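# Set console controls to MODE out, CHECK off, P3, CYCLE

## Task

Put the console into this state: MODE knob pulled out, CHECK switched off, PROGRAM turned to P3, lever moved to CYCLE. The UNDER or OVER light must never light, not even for an instant; it lights whenever MODE is out, CHECK is on and the lever sits at CYCLE simultaneously while PROGRAM is at any setting other than P3. The console is not fixed to the table, so it can slide or tip.

## Robot and tools

Robot: two arms, left_arm and right_arm, each ending in a five-finger hand (left_arm has a left hand, the mirror of the right one). Base poses in the scene frame: left_arm at (+0.031, +0.242, +0.036) m, right_arm at (+0.023, -0.250, +0.020) m, both turned only slightly about z. A two-camera stand is bolted behind the arms.

Scene frame: origin at table-top height, halfway between the nominal bases; +x points out over the table, +z up, left_arm on the +y side. Camera left/right does not match arm names. All reported positions (metres), orientations (quat_wxyz) and velocities use this frame; reported values can be off by a few centimetres.

Hand point: a point fixed to the palm, 0.15 m out from the wrist mounting face along the fingers and 0.05 m in front of the palm. Its +z runs along straight fingers, +y out of the palm, +x across the palm away from the thumb on the right hand (toward the thumb on the left hand). Straight fingers extend 0.06-0.07 m past the point, their centre lines 0.06 m behind it along -y. A wrist bracket on the little-finger side reaches 0.10 m across the palm and can strike things.

Row layout (used by every moving tool): one flat list of 28 numbers, each within [-1, 1], always covering both arms. Order: left_arm dx, dy, dz, rx, ry, rz; left hand little, ring, middle, index, thumb_bend, thumb_turn, force_limit, speed; then the same 14 for right_arm and its hand. Pose numbers are offsets, not poses: they are measured from that arm's current Hand target along scene-frame axes, with 1.0 = 0.6 m for dx, dy, dz and 1.0 = 180 degrees for the rotation vector rx, ry, rz (rotation about the Hand target position). Sending the same offset twice moves twice. Six zeros re-request the current Hand target. Hand motor numbers are absolute targets: fingers +1 straight, -1 curled; thumb_bend +1 straight, -1 fully bent; thumb_turn +1 beside the palm, -1 in front of it. force_limit maps -1 to about 0 N and +1 to 10 N at the fingertip (15 N for the two thumb motors). speed rises linearly from near zero at -1 to full at +0.48 and stays full above; full travel takes 0.49 s. For a gentle grip use speed -0.94 or lower. There is no 'no change' value: to keep a hand as it is, resend the last eight numbers actually sent to it (or, if none yet, its hand_measured, hand_force_limit and hand_speed). With the thumb turned in, the hand holds objects 0.035-0.065 m thick, or a handle as thin as about 0.025 m.

execute_actions(actions, cameras): actions is a list of actions; each action is a list of up to 15 rows, one per 1/30 s step; a short action repeats its final row. Every row in an action counts from the Hand target at the action's start. An empty list returns camera images. cameras: list of names, ["all"], or []; an unknown name invalidates the call.

move(target, speed, blend, blocking, cameras): straight-line paths for each hand point toward target, one row or a list of up to 15 rows; every row's offsets count from the same starting Hand targets, not from the previous row. speed is path top speed in m/s, 0.002 to 4.3, default 0.25 (turns up to twice that in rad/s); one value or one per target. blend in metres rounds corners in a list (0 = stop at each). Paths last 0.5-10 s, do not avoid obstacles or the other arm, and lag or overshoot more when fast. Hand numbers of later rows are applied only on arrival. Avoid paths passing near an arm's own base. blocking=false returns after about 0.5 s while the move continues. The result adds a move: line: done, off_target, moving, held or fault, plus limits (paced = pose clipped, held = steps withheld). done means within 10 mm and 2 degrees; neither done nor off_target tells you about contact.

wait(seconds 0-10, cameras): runs the scene holding last commands; a running move continues. stop(cameras): brakes a running move. zoom_image(camera, region [x0, y0, x1, y1], at most 504 px each way) enlarges part of the latest image of cam_head_left, cam_head_right, cam_high, cam_left_wrist or cam_right_wrist. show_instructions shows reference pages. finished_scene(scene=1) ends the scene irreversibly; the console must stay correct afterward.

Result lines: Hand target (last commanded pose after clipping), end_effector_position and quat, joint positions, velocities (may say within noise) and torques (with offsets and noise; numbers 3 and 4 wrap at ±28 N m), hand_measured, hand_stopped_by (moving, target, force, stalled, fault), hand_load_n (positive pushes a finger open; drops near 0 when a grip is lost), hand_force_limit, hand_speed, and possibly MOTOR HOT or OVER-TEMPERATURE FAULT.

Behaviour: orientation commands are clipped to 40 degrees from the current one per step. Arms rest 1-3 cm (sometimes 5 cm) short, usually low, without any contact; the next command, even zeros, requests the target again, so send the remaining gap as an offset. A blocked arm keeps pushing until commanded back past its hand point. Stretching, loads or unreachable targets heat motors; at 100 °C the arm drops for 30-60 s.

Avoid: knocking the loose console or pushing it off the table, letting anything fall, fast impacts, excessive finger force, the arms touching or one hand gripping the other, and any moment when MODE is out, CHECK is on and the lever is at CYCLE with PROGRAM away from P3; ordering the steps (e.g. set PROGRAM to P3 first, or switch CHECK off before completing the trio) prevents it.

Each tool is called after ">>>" in YAML: its name, and indented under it one key for each argument.

Reference images:

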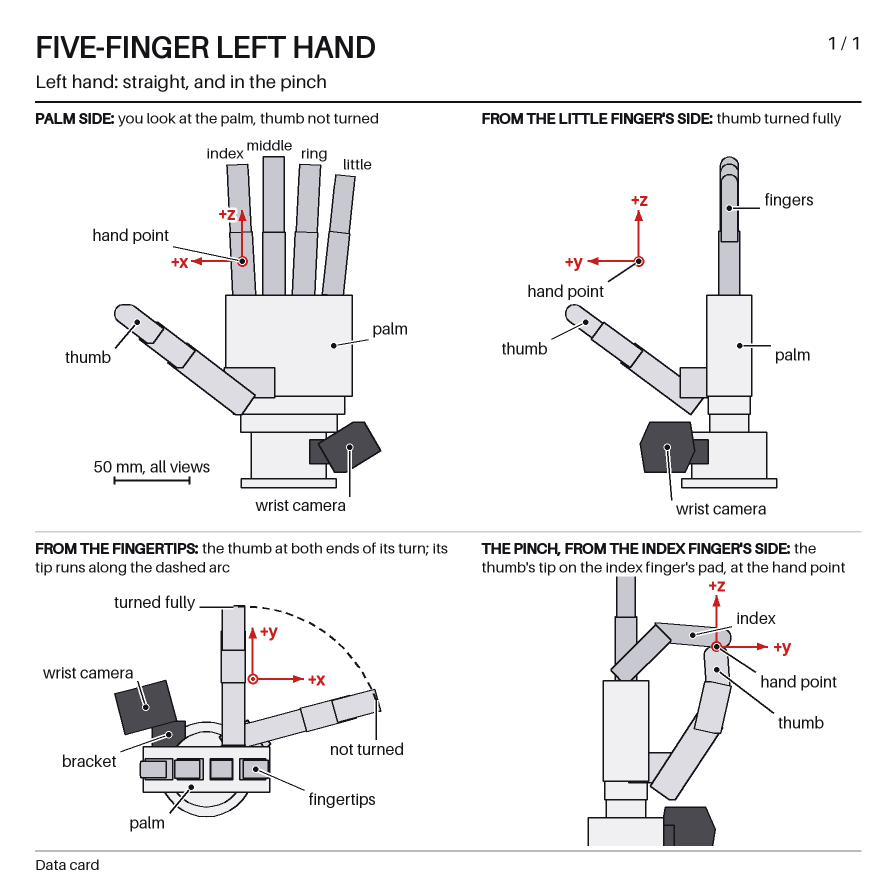

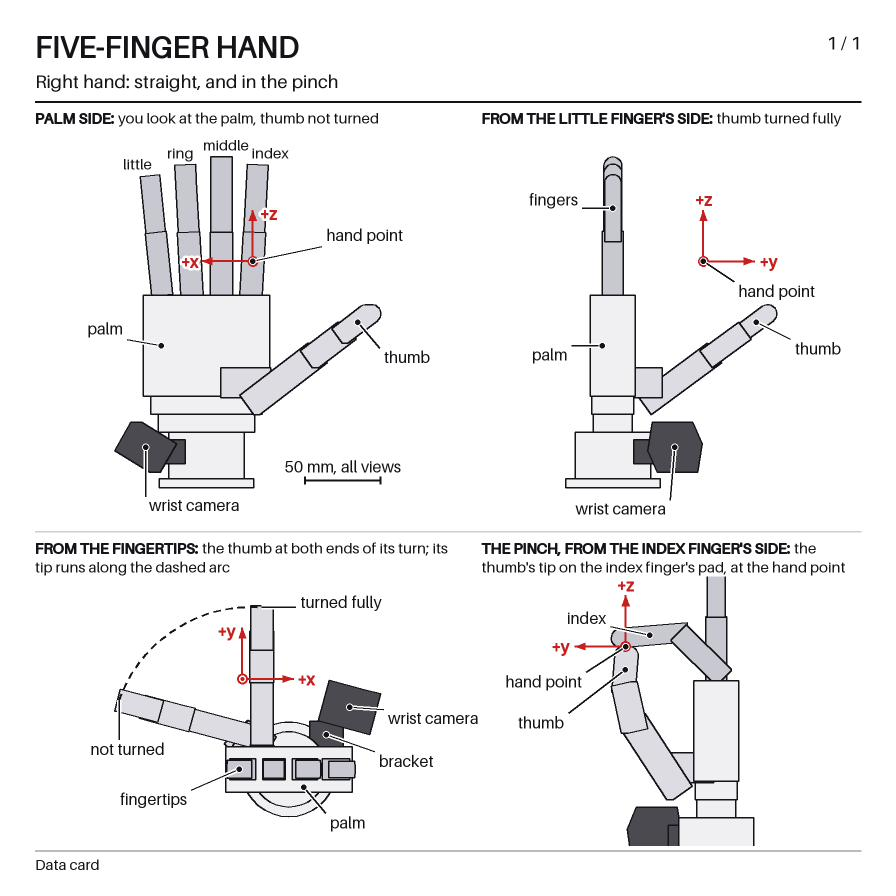

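## Session

>>> execute_actions:
  actions: []

Scene clock: 0.00 s.
left_arm: end_effector_position=(+0.2709, +0.0316, +0.1392) hand_measured=(+1.000, +1.000, +1.000, +1.000, +1.000, +1.000) hand_load_n=(+0.0, +0.0, +0.0, +0.0, +0.0, +0.0) hand_stopped_by=(target, target, target, target, target, target) hand_force_limit=0.00 hand_speed=-0.80 end_effector_quat_wxyz=(+0.321, +0.534, +0.766, +0.159) | right_arm: end_effector_position=(+0.2228, -0.5647, +0.1529) hand_measured=(+1.000, +1.000, +1.000, +1.000, +1.000, +1.000) hand_load_n=(+0.0, +0.0, +0.0, +0.0, +0.0, +0.0) hand_stopped_by=(target, target, target, target, target, target) hand_force_limit=0.00 hand_speed=-0.80 end_effector_quat_wxyz=(+0.290, +0.535, +0.676, -0.416)
Joint positions: left_arm=[-1.3 1.084 0.516 -0.631 -0.646 1.645] | right_arm=[-0.801 0.801 0.297 -0.213 0.741 1.81]
Joint velocities: within noise
Joint torques (N m): no reading
Heat: left arm: hottest wrist yaw 36 °C; right arm: hottest wrist yaw 34 °C.
Hand target: left_arm +0.2738, +0.0222, +0.1488; +0.331, +0.529, +0.767, +0.151 | right_arm +0.2289, -0.5704, +0.1679; +0.303, +0.536, +0.668, -0.417

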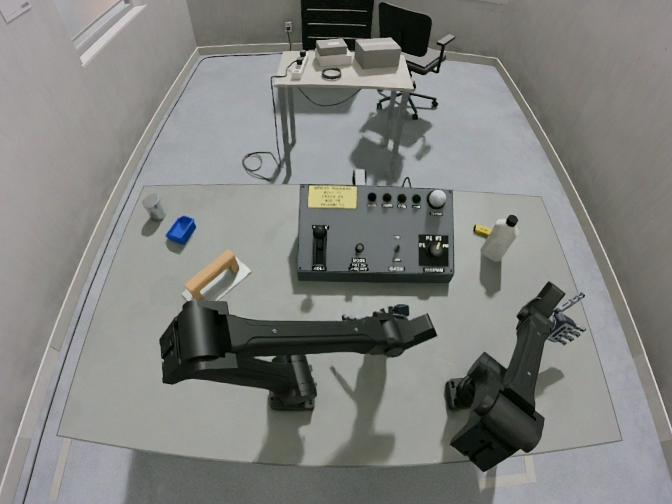

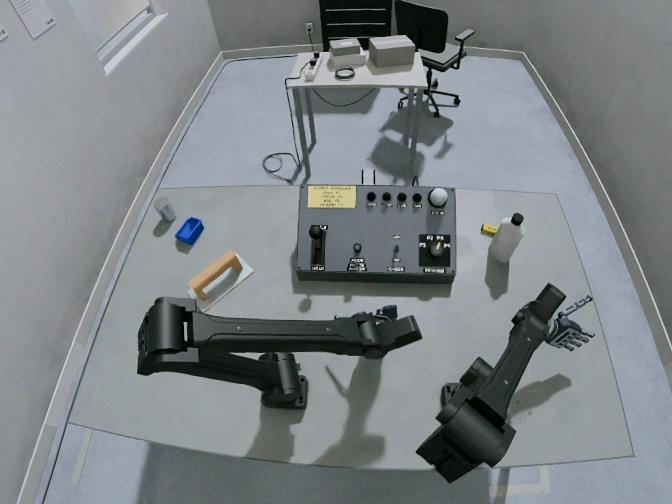

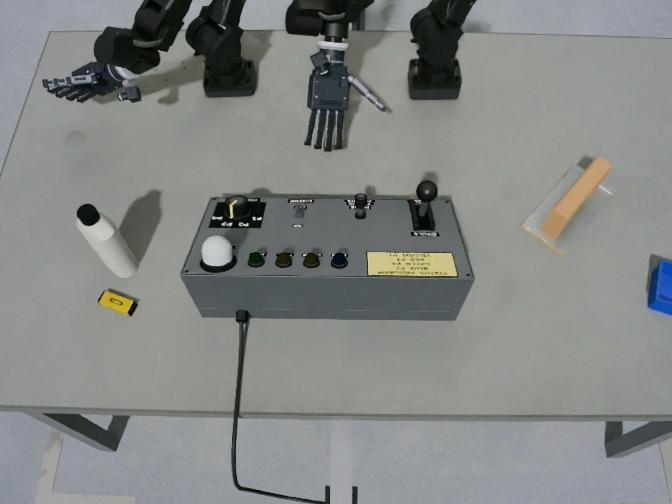

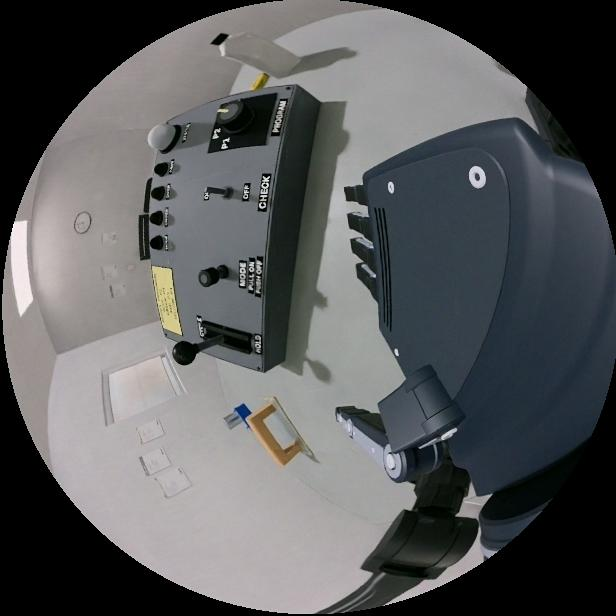

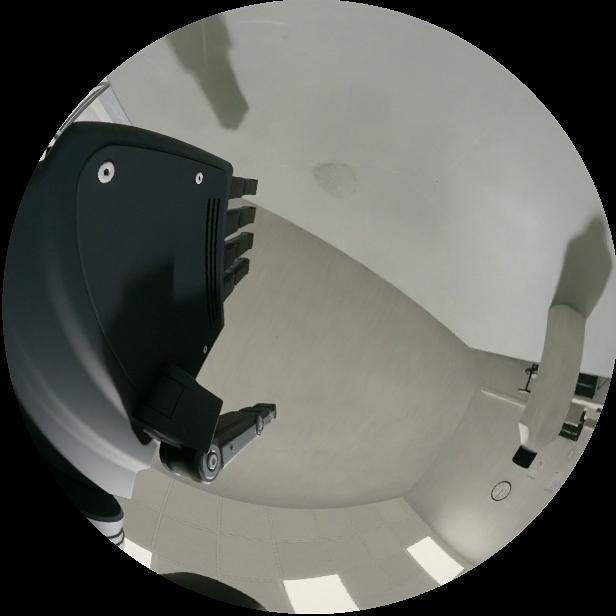

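>>> zoom_image:
  camera: "cam_head_left"
  region: [280, 170, 480, 300]

>>> zoom_image:
  camera: "cam_high"
  region: [170, 170, 490, 330]

>>> zoom_image:
  camera: "cam_left_wrist"
  region: [130, 70, 330, 390]

Scaled by 2.520.

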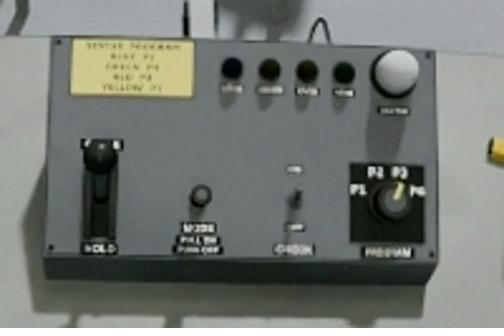

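Scaled by 1.575.

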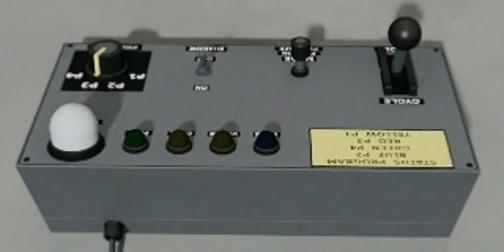

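Scaled by 1.575 from the camera's 616x616 image, which has a finer 880x880 frame.

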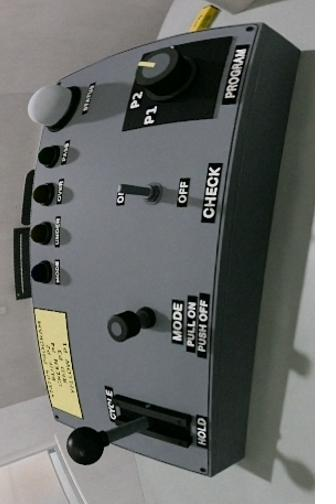

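>>> zoom_image:
  camera: "cam_high"
  region: [200, 180, 300, 280]

>>> zoom_image:
  camera: "cam_high"
  region: [280, 170, 380, 270]

>>> zoom_image:
  camera: "cam_high"
  region: [370, 170, 470, 270]

>>> zoom_image:
  camera: "cam_high"
  region: [365, 240, 465, 290]

>>> zoom_image:
  camera: "cam_head_left"
  region: [390, 180, 460, 280]

>>> zoom_image:
  camera: "cam_head_left"
  region: [300, 180, 420, 280]

>>> zoom_image:
  camera: "cam_head_right"
  region: [300, 180, 460, 280]

Scaled by 5.040.

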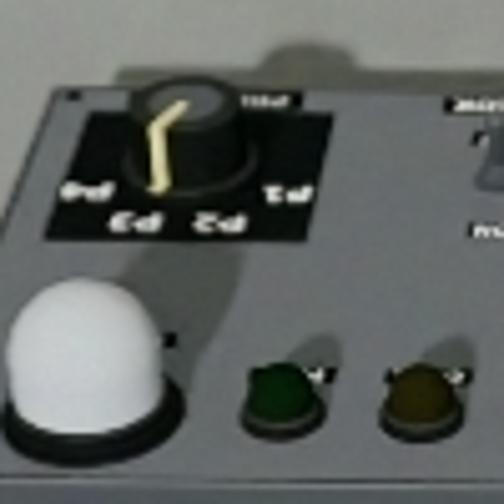

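Scaled by 5.040.

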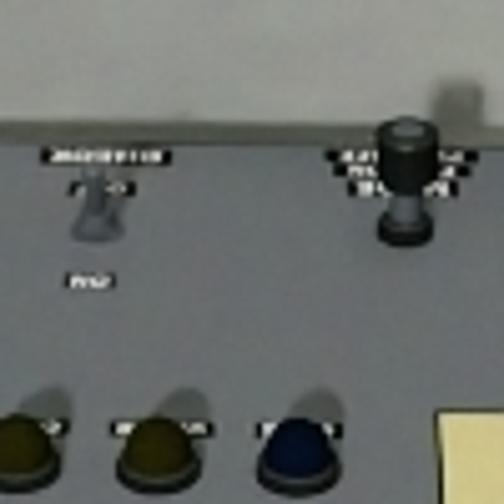

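Scaled by 5.040.

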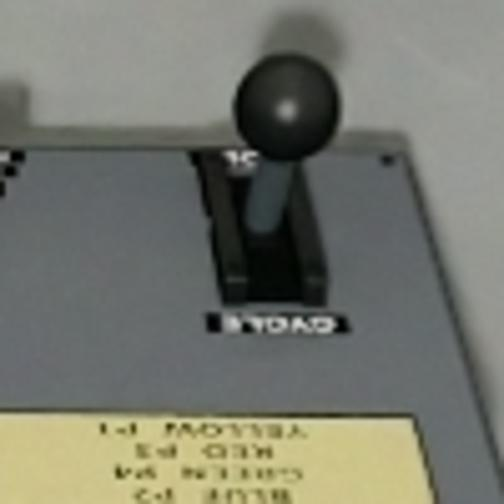

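Scaled by 5.040.

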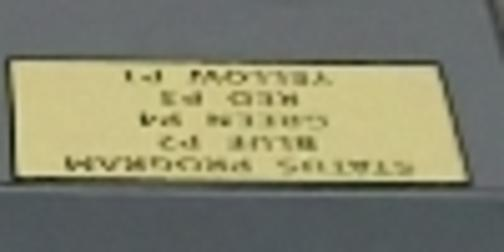

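Scaled by 5.040.

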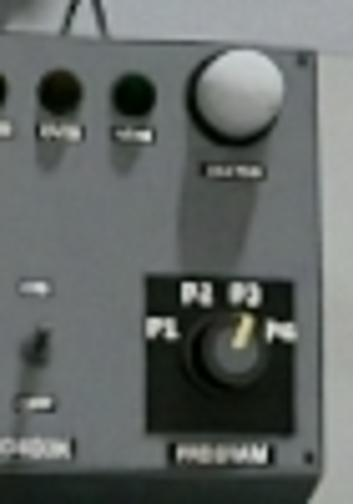

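Scaled by 4.200.

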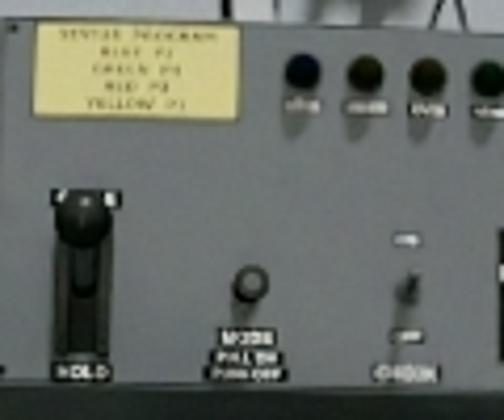

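Scaled by 3.150.

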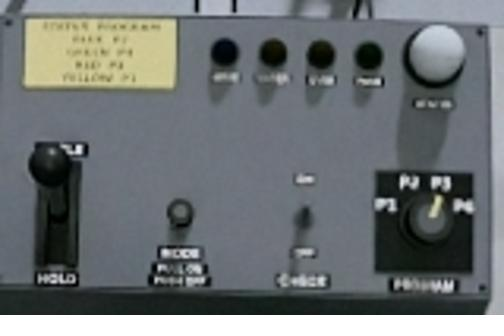

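>>> move:
  target: [0.05, -0.05, 0.40, 0, 0, 0, 1, 1, 1, 1, 1, 1, 0, -0.8, 0, 0, 0, 0, 0, 0, 1, 1, 1, 1, 1, 1, 0, -0.8]
  cameras: ["cam_left_wrist", "cam_high", "cam_head_left"]

Scene clock: 92.40 s.
left_arm: end_effector_position=(+0.2957, -0.0035, +0.3658) hand_measured=(+1.000, +1.000, +1.000, +1.000, +1.000, +1.000) hand_load_n=(+0.0, +0.0, +0.0, -0.5, +0.0, +0.0) hand_stopped_by=(target, target, target, target, target, target) hand_force_limit=0.00 hand_speed=-0.80 end_effector_quat_wxyz=(+0.318, +0.539, +0.764, +0.159) | right_arm: end_effector_position=(+0.2228, -0.5647, +0.1529) hand_measured=(+1.000, +1.000, +1.000, +1.000, +1.000, +1.000) hand_load_n=(+0.0, +0.0, +0.0, +0.0, -0.5, +0.0) hand_stopped_by=(target, target, target, target, target, target) hand_force_limit=0.00 hand_speed=-0.80 end_effector_quat_wxyz=(+0.290, +0.535, +0.676, -0.416)
Joint positions: left_arm=[-1.253 1.028 1.102 -1.242 -0.622 1.709] | right_arm=[-0.801 0.801 0.297 -0.213 0.741 1.81]
Joint torques (N m): left_arm=[1.44 -2.84 14.16 0.53 -0.32 0.17] | right_arm=[0.97 -1.26 10.66 1.76 0.4 -0.02]
Heat: left arm: hottest elbow 40 °C; right arm: hottest elbow 39 °C.
Hand target: left_arm +0.3039, -0.0078, +0.3888; +0.331, +0.529, +0.767, +0.151 | right_arm +0.2289, -0.5704, +0.1679; +0.303, +0.536, +0.668, -0.417
Off the commanded pose: left_arm 0.025 m, 2 deg | right_arm 0.017 m, 2 deg.
move: off_target (left_arm, right_arm)
Images, in order (width x height): cam_head_left 672x504, cam_high 672x504, cam_left_wrist 616x616.

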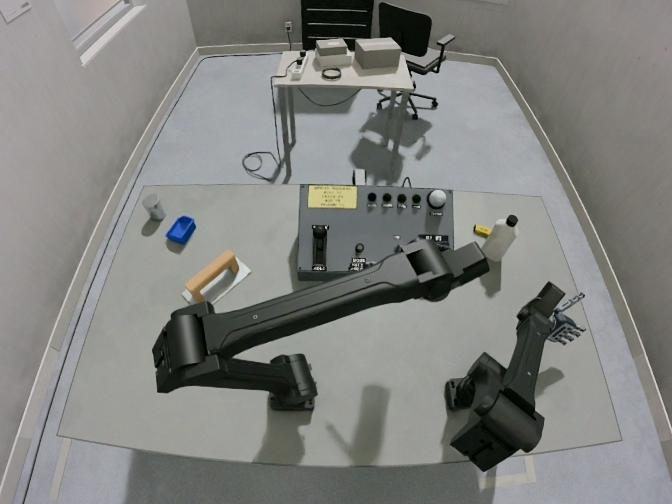

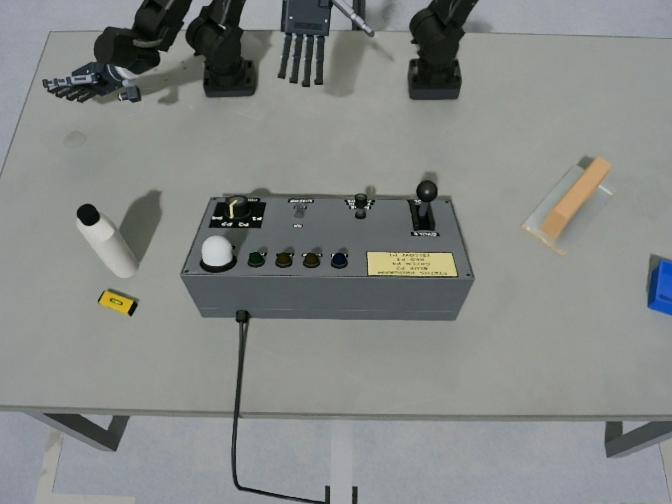

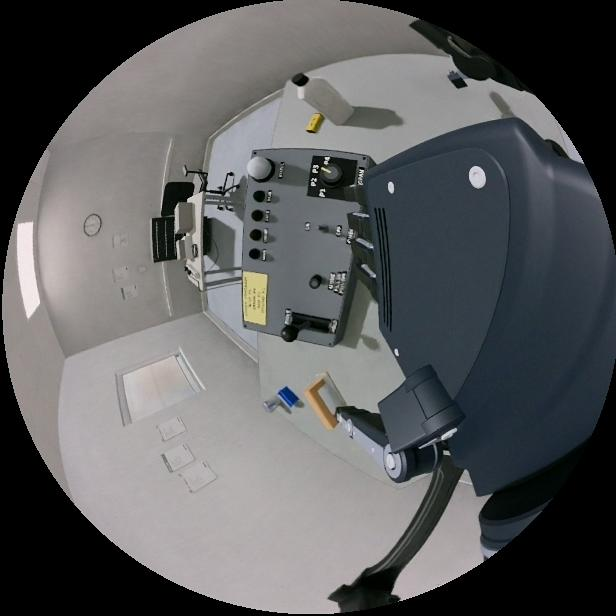

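>>> zoom_image:
  camera: "cam_left_wrist"
  region: [225, 140, 385, 360]

>>> zoom_image:
  camera: "cam_left_wrist"
  region: [290, 200, 360, 350]

>>> zoom_image:
  camera: "cam_left_wrist"
  region: [300, 140, 370, 210]

>>> zoom_image:
  camera: "cam_left_wrist"
  region: [235, 260, 285, 340]

Scaled by 2.291 from the camera's 616x616 image, which has a finer 880x880 frame.

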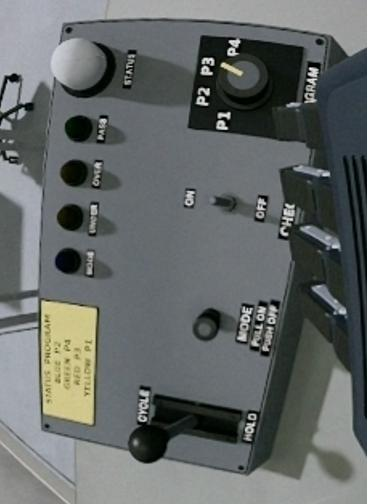

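Scaled by 3.360 from the camera's 616x616 image, which has a finer 880x880 frame.

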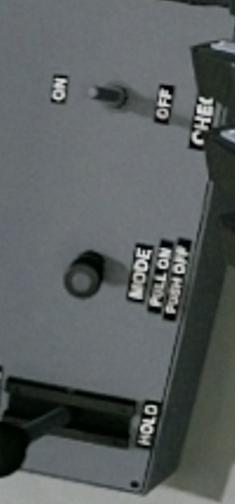

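Scaled by 7.200 from the camera's 616x616 image, which has a finer 880x880 frame.

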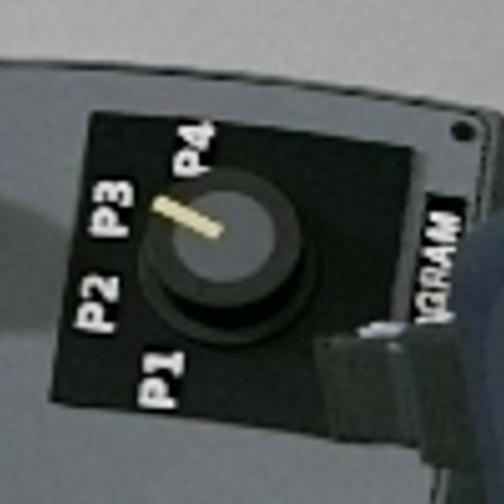

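Scaled by 6.300 from the camera's 616x616 image, which has a finer 880x880 frame.

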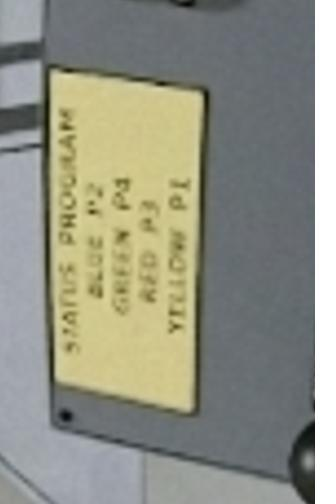

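>>> move:
  target:
    - [0.02, 0.10, 0.0, -0.336, 0.008, 0.281, 1, 1, 1, 1, 1, 1, 0, -0.8, 0, 0, 0, 0, 0, 0, 1, 1, 1, 1, 1, 1, 0, -0.8]
    - [0.043, 0.18, -0.148, -0.672, 0.016, 0.561, 1, 1, 1, 1, 1, 1, 0, -0.8, 0, 0, 0, 0, 0, 0, 1, 1, 1, 1, 1, 1, 0, -0.8]
  blend: 0.03
  speed: 0.4
  cameras: ["cam_left_wrist", "cam_high", "cam_head_left"]

Scene clock: 229.87 s.
left_arm: end_effector_position=(+0.3255, +0.0977, +0.2941) hand_measured=(+1.000, +1.000, +1.000, +1.000, +1.000, +1.000) hand_load_n=(+0.0, +0.0, +0.0, +0.0, +0.0, -0.5) hand_stopped_by=(target, target, target, target, target, target) hand_force_limit=0.00 hand_speed=-0.80 end_effector_quat_wxyz=(-0.351, +0.619, -0.616, +0.339) | right_arm: end_effector_position=(+0.2228, -0.5647, +0.1529) hand_measured=(+1.000, +1.000, +1.000, +1.000, +1.000, +1.000) hand_load_n=(+0.0, +0.0, +0.0, +0.0, +0.0, -0.5) hand_stopped_by=(target, target, target, target, target, target) hand_force_limit=0.00 hand_speed=-0.80 end_effector_quat_wxyz=(+0.290, +0.535, +0.676, -0.416)
Joint positions: left_arm=[-0.659 0.645 0.762 -0.774 -0.54 -0.363] | right_arm=[-0.801 0.801 0.297 -0.213 0.741 1.81]
Joint torques (N m): left_arm=[1.2 -0.97 9.61 2.04 -0.22 -0.06] | right_arm=[0.56 -1.03 10.77 1.85 0.39 0]
Heat: left arm: hottest elbow 48 °C; right arm: hottest elbow 41 °C.
Hand target: left_arm +0.3297, +0.1003, +0.3000; -0.354, +0.626, -0.601, +0.349 | right_arm +0.2289, -0.5704, +0.1679; +0.303, +0.536, +0.668, -0.417
Off the commanded pose: left_arm 0.008 m, 2 deg | right_arm 0.017 m, 2 deg.
move: off_target (right_arm)
Images, in order (width x height): cam_head_left 672x504, cam_high 672x504, cam_left_wrist 616x616.

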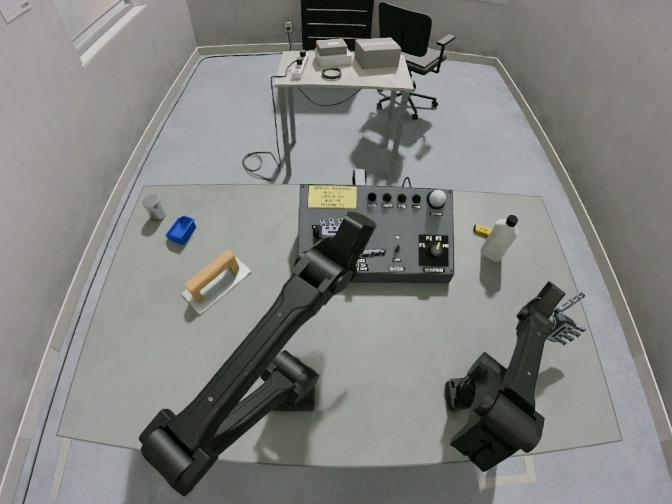

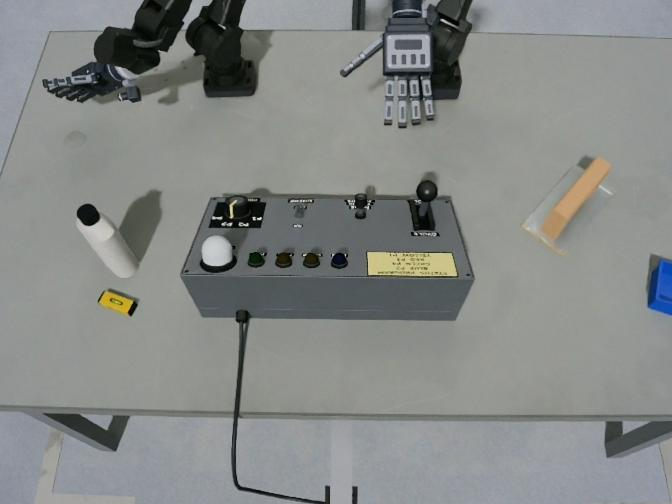

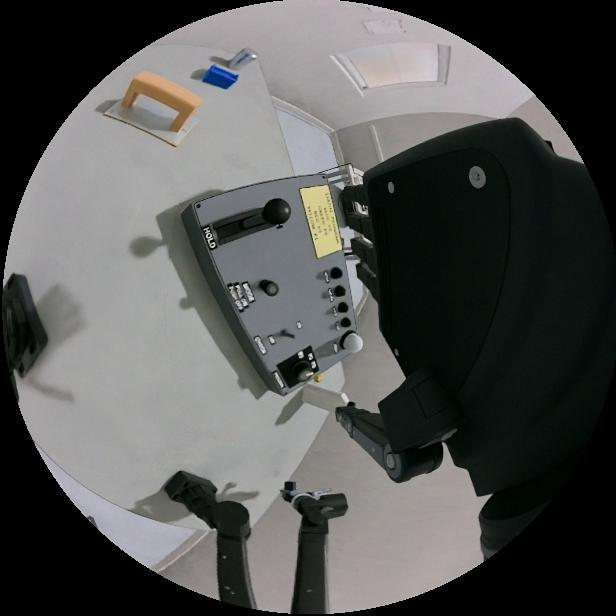

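>>> zoom_image:
  camera: "cam_left_wrist"
  region: [180, 160, 380, 410]

>>> zoom_image:
  camera: "cam_left_wrist"
  region: [190, 180, 300, 260]

>>> zoom_image:
  camera: "cam_left_wrist"
  region: [220, 260, 350, 400]

Scaled by 2.016 from the camera's 616x616 image, which has a finer 880x880 frame.

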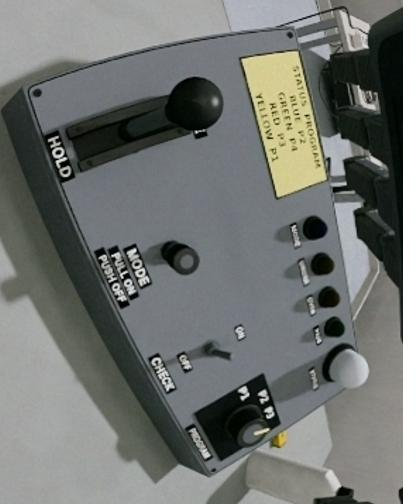

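Scaled by 4.582 from the camera's 616x616 image, which has a finer 880x880 frame.

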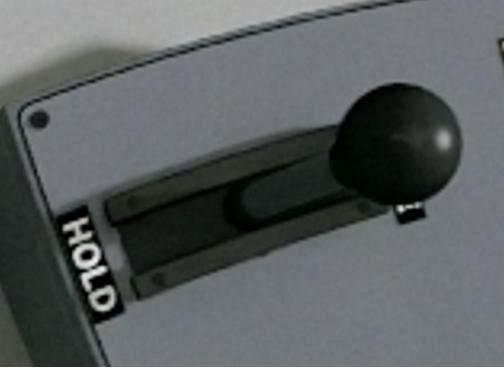

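Scaled by 3.600 from the camera's 616x616 image, which has a finer 880x880 frame.

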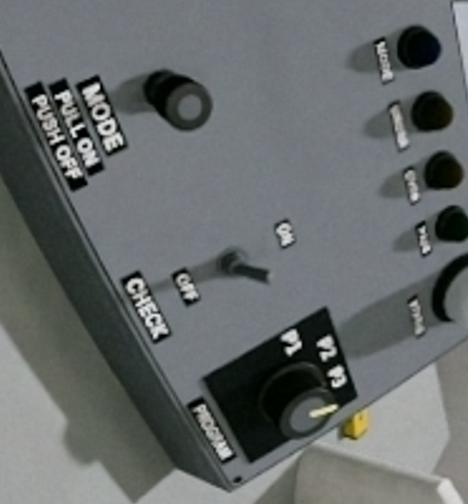

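>>> move:
  target: [0.108, -0.278, -0.09, 0, 0.1667, 0, -1, -1, -1, 1, 1, 1, 0, 0, 0, 0, 0, 0, 0, 0, 1, 1, 1, 1, 1, 1, 0, -0.8]
  speed: 0.3
  cameras: ["cam_left_wrist", "cam_high", "cam_head_left"]

Scene clock: 282.33 s.
left_arm: end_effector_position=(+0.3862, -0.0491, +0.2240) hand_measured=(-1.000, -1.000, -1.000, +1.000, +1.000, +1.000) hand_load_n=(+0.0, +0.0, +0.0, +0.0, +0.0, +0.0) hand_stopped_by=(target, target, target, target, target, target) hand_force_limit=0.00 hand_speed=0.00 end_effector_quat_wxyz=(-0.188, +0.696, -0.676, +0.152) | right_arm: end_effector_position=(+0.2228, -0.5647, +0.1529) hand_measured=(+1.000, +1.000, +1.000, +1.000, +1.000, +1.000) hand_load_n=(+0.0, +0.0, +0.0, +0.0, +0.0, +0.0) hand_stopped_by=(target, target, target, target, target, target) hand_force_limit=0.00 hand_speed=-0.80 end_effector_quat_wxyz=(+0.290, +0.535, +0.676, -0.416)
Joint positions: left_arm=[-0.736 1.371 1.223 -1.077 -0.351 -0.673] | right_arm=[-0.801 0.801 0.297 -0.213 0.741 1.81]
Joint torques (N m): left_arm=[-0.44 -7.06 13.68 0.43 -0.03 -0.04] | right_arm=[0.62 -1.08 10.78 1.76 0.4 -0.03]
Heat: left arm: hottest elbow 49 °C; right arm: hottest elbow 41 °C.
Hand target: left_arm +0.3944, -0.0665, +0.2459; -0.186, +0.695, -0.672, +0.175 | right_arm +0.2289, -0.5704, +0.1679; +0.303, +0.536, +0.668, -0.417
Off the commanded pose: left_arm 0.029 m, 3 deg | right_arm 0.017 m, 2 deg.
move: off_target (left_arm, right_arm)
Images, in order (width x height): cam_head_left 672x504, cam_high 672x504, cam_left_wrist 616x616.

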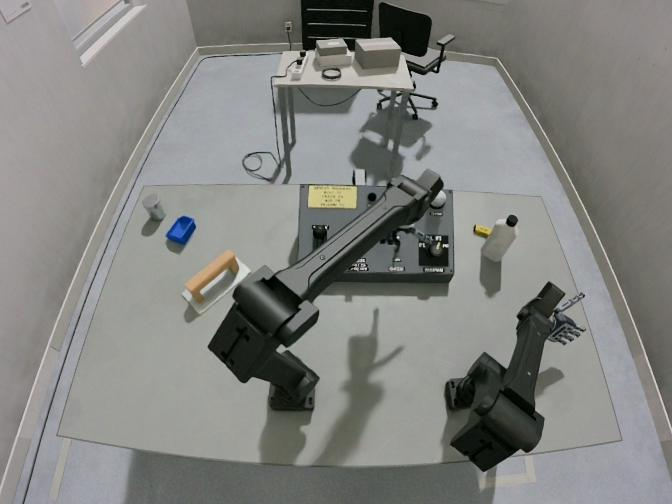

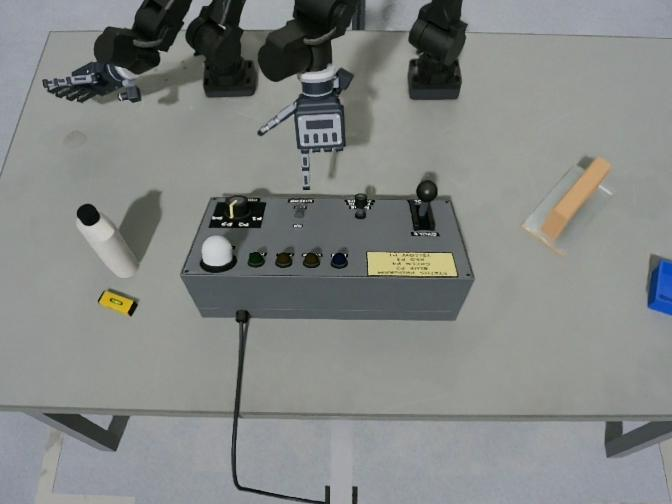

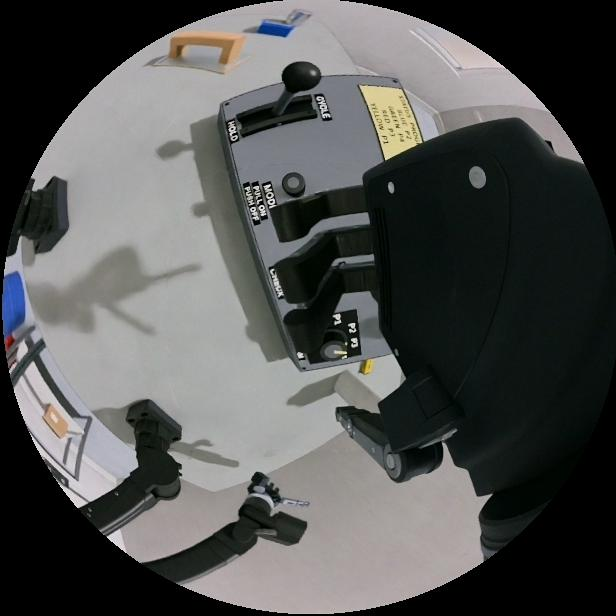

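>>> move:
  target: [0.055, -0.032, -0.03, 0, 0, 0, -1, -1, -1, 1, 1, 1, 0, 0, 0, 0, 0, 0, 0, 0, 1, 1, 1, 1, 1, 1, 0, -0.8]
  speed: 0.15
  cameras: ["cam_left_wrist", "cam_high", "cam_head_left"]

Scene clock: 301.60 s.
left_arm: end_effector_position=(+0.4100, -0.0707, +0.2054) hand_measured=(-1.000, -1.000, -1.000, +1.000, +1.000, +1.000) hand_load_n=(+0.0, +0.0, +0.0, +0.0, +0.0, +0.0) hand_stopped_by=(target, target, target, target, target, target) hand_force_limit=0.00 hand_speed=0.00 end_effector_quat_wxyz=(-0.185, +0.696, -0.678, +0.145) | right_arm: end_effector_position=(+0.2228, -0.5647, +0.1529) hand_measured=(+1.000, +1.000, +1.000, +1.000, +1.000, +1.000) hand_load_n=(+0.0, +0.0, +0.0, +0.0, +0.0, +0.0) hand_stopped_by=(target, target, target, target, target, target) hand_force_limit=0.00 hand_speed=-0.80 end_effector_quat_wxyz=(+0.290, +0.535, +0.676, -0.416)
Joint positions: left_arm=[-0.736 1.472 1.281 -1.048 -0.346 -0.673] | right_arm=[-0.801 0.801 0.297 -0.213 0.741 1.81]
Joint torques (N m): left_arm=[0.62 -7.77 13.64 1.14 -0.03 0.09] | right_arm=[0.73 -1.2 10.77 1.77 0.4 -0.01]
Heat: left arm: hottest elbow 52 °C; right arm: hottest elbow 41 °C.
Hand target: left_arm +0.4274, -0.0857, +0.2278; -0.186, +0.695, -0.672, +0.175 | right_arm +0.2289, -0.5704, +0.1679; +0.303, +0.536, +0.668, -0.417
Off the commanded pose: left_arm 0.032 m, 3 deg | right_arm 0.017 m, 2 deg.
move: off_target (left_arm, right_arm)
Images, in order (width x height): cam_head_left 672x504, cam_high 672x504, cam_left_wrist 616x616.

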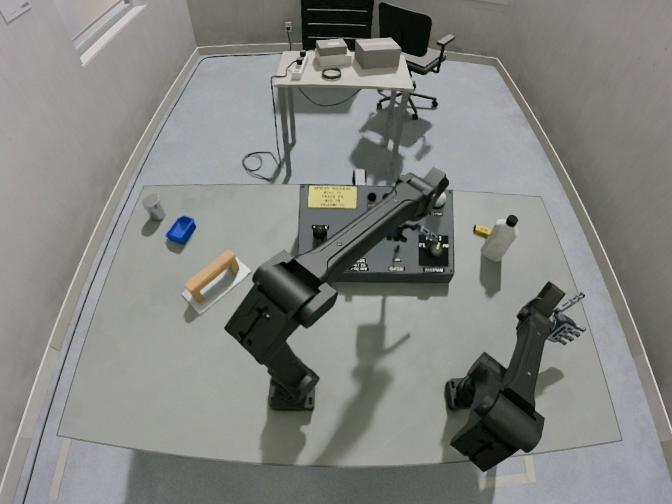

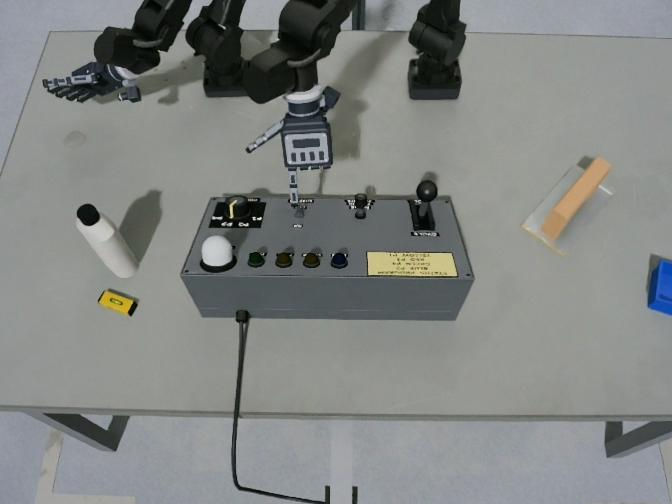

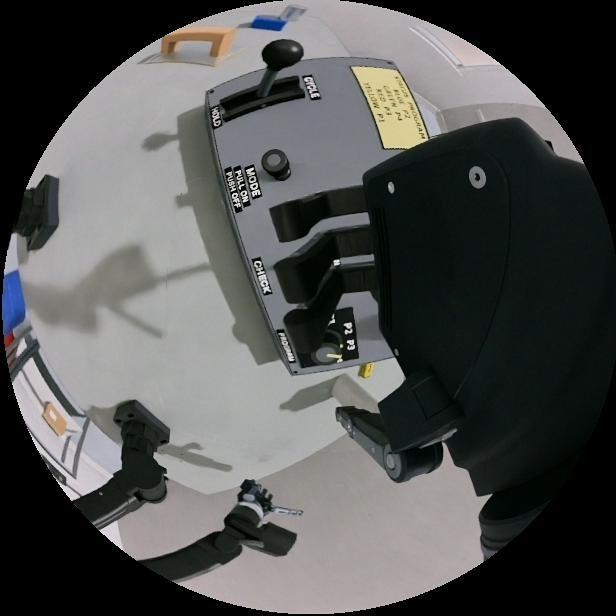

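>>> zoom_image:
  camera: "cam_high"
  region: [240, 140, 400, 260]

>>> zoom_image:
  camera: "cam_head_left"
  region: [340, 180, 460, 290]

>>> zoom_image:
  camera: "cam_left_wrist"
  region: [200, 30, 450, 390]

Scaled by 3.150.

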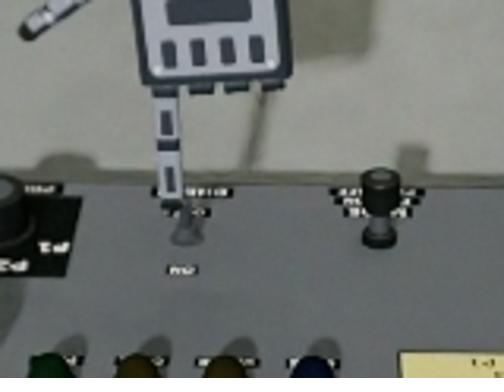

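Scaled by 4.200.

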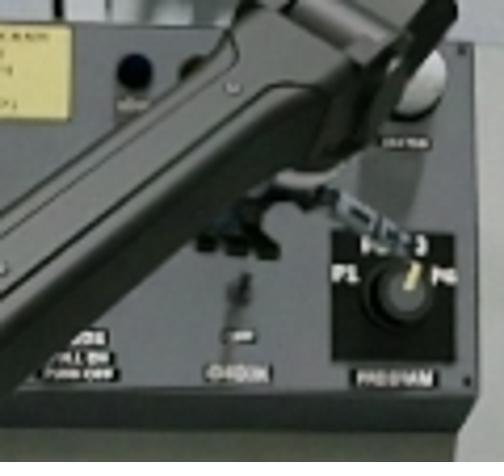

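Scaled by 1.400 from the camera's 616x616 image, which has a finer 880x880 frame.

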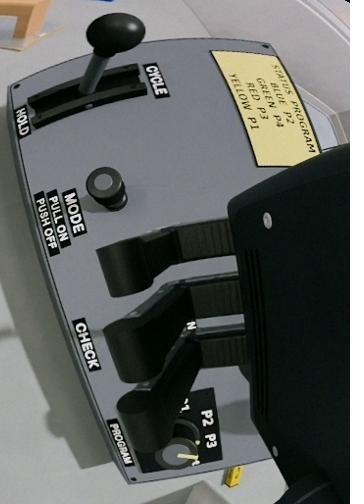

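>>> move:
  target: [0.037, 0.012, 0.017, 0, 0.122, 0, -1, -1, -1, 1, 1, 1, 0, 0, 0, 0, 0, 0, 0, 0, 1, 1, 1, 1, 1, 1, 0, -0.8]
  speed: 0.15
  cameras: ["cam_left_wrist", "cam_high", "cam_head_left"]

>>> zoom_image:
  camera: "cam_high"
  region: [240, 140, 400, 260]

Scene clock: 353.43 s.
left_arm: end_effector_position=(+0.4331, -0.0765, +0.2229) hand_measured=(-1.000, -1.000, -1.000, +1.000, +1.000, +1.000) hand_load_n=(+0.0, +0.0, +0.0, +0.0, +0.0, +0.0) hand_stopped_by=(target, target, target, target, target, target) hand_force_limit=0.00 hand_speed=0.00 end_effector_quat_wxyz=(-0.052, +0.715, -0.697, +0.023) | right_arm: end_effector_position=(+0.2228, -0.5647, +0.1529) hand_measured=(+1.000, +1.000, +1.000, +1.000, +1.000, +1.000) hand_load_n=(+0.0, +0.0, +0.0, +0.0, +0.0, +0.0) hand_stopped_by=(target, target, target, target, target, target) hand_force_limit=0.00 hand_speed=-0.80 end_effector_quat_wxyz=(+0.290, +0.535, +0.676, -0.416)
Joint positions: left_arm=[-0.62 1.718 1.63 -1.419 -0.094 -0.61] | right_arm=[-0.801 0.801 0.297 -0.213 0.741 1.81]
Joint torques (N m): left_arm=[1.67 -10.23 13.31 -0.02 0.12 0.17] | right_arm=[0.85 -1.2 10.71 1.84 0.41 -0.02]
Heat: left arm: hottest elbow 50 °C; right arm: hottest elbow 41 °C.
Hand target: left_arm +0.4497, -0.0785, +0.2382; -0.055, +0.716, -0.695, +0.040 | right_arm +0.2289, -0.5704, +0.1679; +0.303, +0.536, +0.668, -0.417
Off the commanded pose: left_arm 0.022 m, 2 deg | right_arm 0.017 m, 2 deg.
move: off_target (left_arm, right_arm)
Images, in order (width x height): cam_head_left 672x504, cam_high 672x504, cam_left_wrist 616x616.

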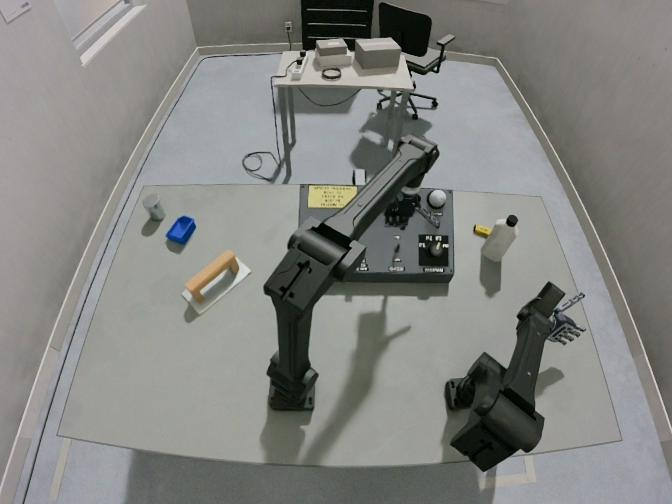

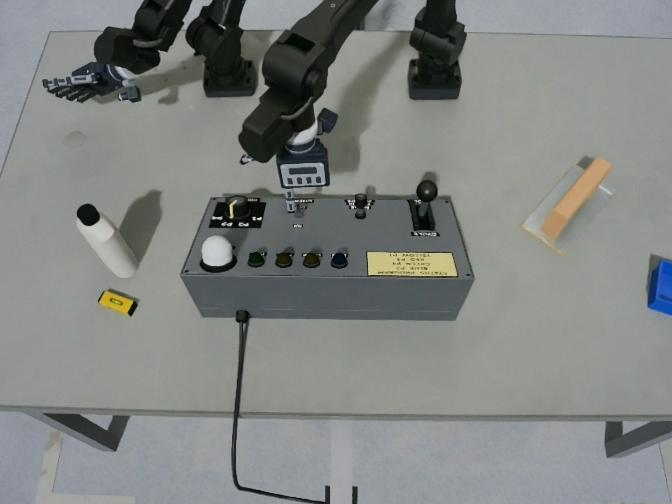

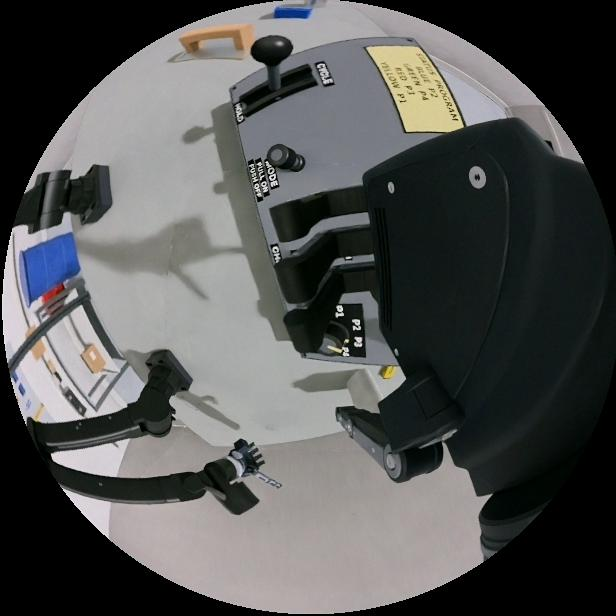

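Scaled by 3.150.

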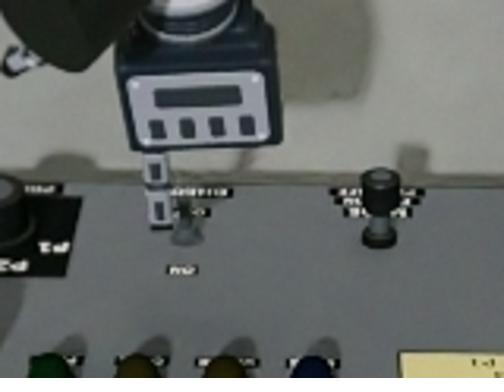

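>>> move:
  target:
    - [0.0, 0.0, 0.06, 0, 0, 0, -1, -1, -1, 1, 1, 1, 0, 0, 0, 0, 0, 0, 0, 0, 1, 1, 1, 1, 1, 1, 0, -0.8]
    - [0.025, 0.028, 0.05, 0, 0, 0, -1, -1, -1, 1, 1, 1, 0, 0, 0, 0, 0, 0, 0, 0, 1, 1, 1, 1, 1, 1, 0, -0.8]
  speed: 0.15
  cameras: ["cam_left_wrist", "cam_high"]

>>> zoom_image:
  camera: "cam_high"
  region: [240, 140, 400, 260]

Scene clock: 379.60 s.
left_arm: end_effector_position=(+0.4474, -0.0572, +0.2539) hand_measured=(-1.000, -1.000, -1.000, +1.000, +1.000, +1.000) hand_load_n=(+0.0, +0.0, +0.0, +0.0, +0.0, +0.0) hand_stopped_by=(target, target, target, target, target, target) hand_force_limit=0.00 hand_speed=0.00 end_effector_quat_wxyz=(-0.050, +0.717, -0.696, +0.016) | right_arm: end_effector_position=(+0.2228, -0.5647, +0.1529) hand_measured=(+1.000, +1.000, +1.000, +1.000, +1.000, +1.000) hand_load_n=(+0.0, +0.0, +0.0, +0.0, +0.0, -0.5) hand_stopped_by=(target, target, target, target, target, target) hand_force_limit=0.00 hand_speed=-0.80 end_effector_quat_wxyz=(+0.290, +0.535, +0.676, -0.416)
Joint positions: left_arm=[-0.574 1.728 1.724 -1.513 -0.09 -0.57] | right_arm=[-0.801 0.801 0.297 -0.213 0.741 1.81]
Joint torques (N m): left_arm=[0.85 -9.82 12.97 0.62 0.15 0.24] | right_arm=[0.62 -1.49 10.77 1.85 0.4 0]
Heat: left arm: hottest elbow 52 °C; right arm: hottest elbow 42 °C.
Hand target: left_arm +0.4646, -0.0618, +0.2680; -0.055, +0.716, -0.695, +0.039 | right_arm +0.2289, -0.5704, +0.1679; +0.303, +0.536, +0.668, -0.417
Off the commanded pose: left_arm 0.023 m, 3 deg | right_arm 0.017 m, 2 deg.
move: off_target (left_arm, right_arm)
Images, in order (width x height): cam_high 672x504, cam_left_wrist 616x616.

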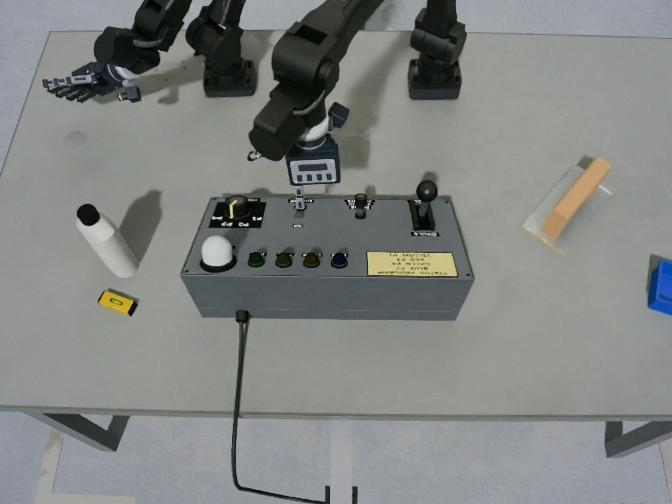

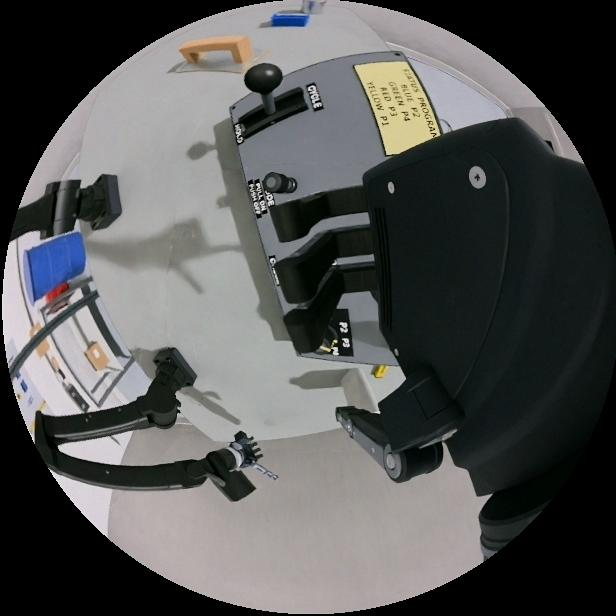

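Scaled by 3.150.

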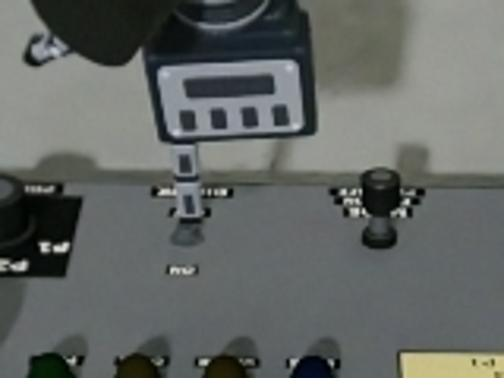

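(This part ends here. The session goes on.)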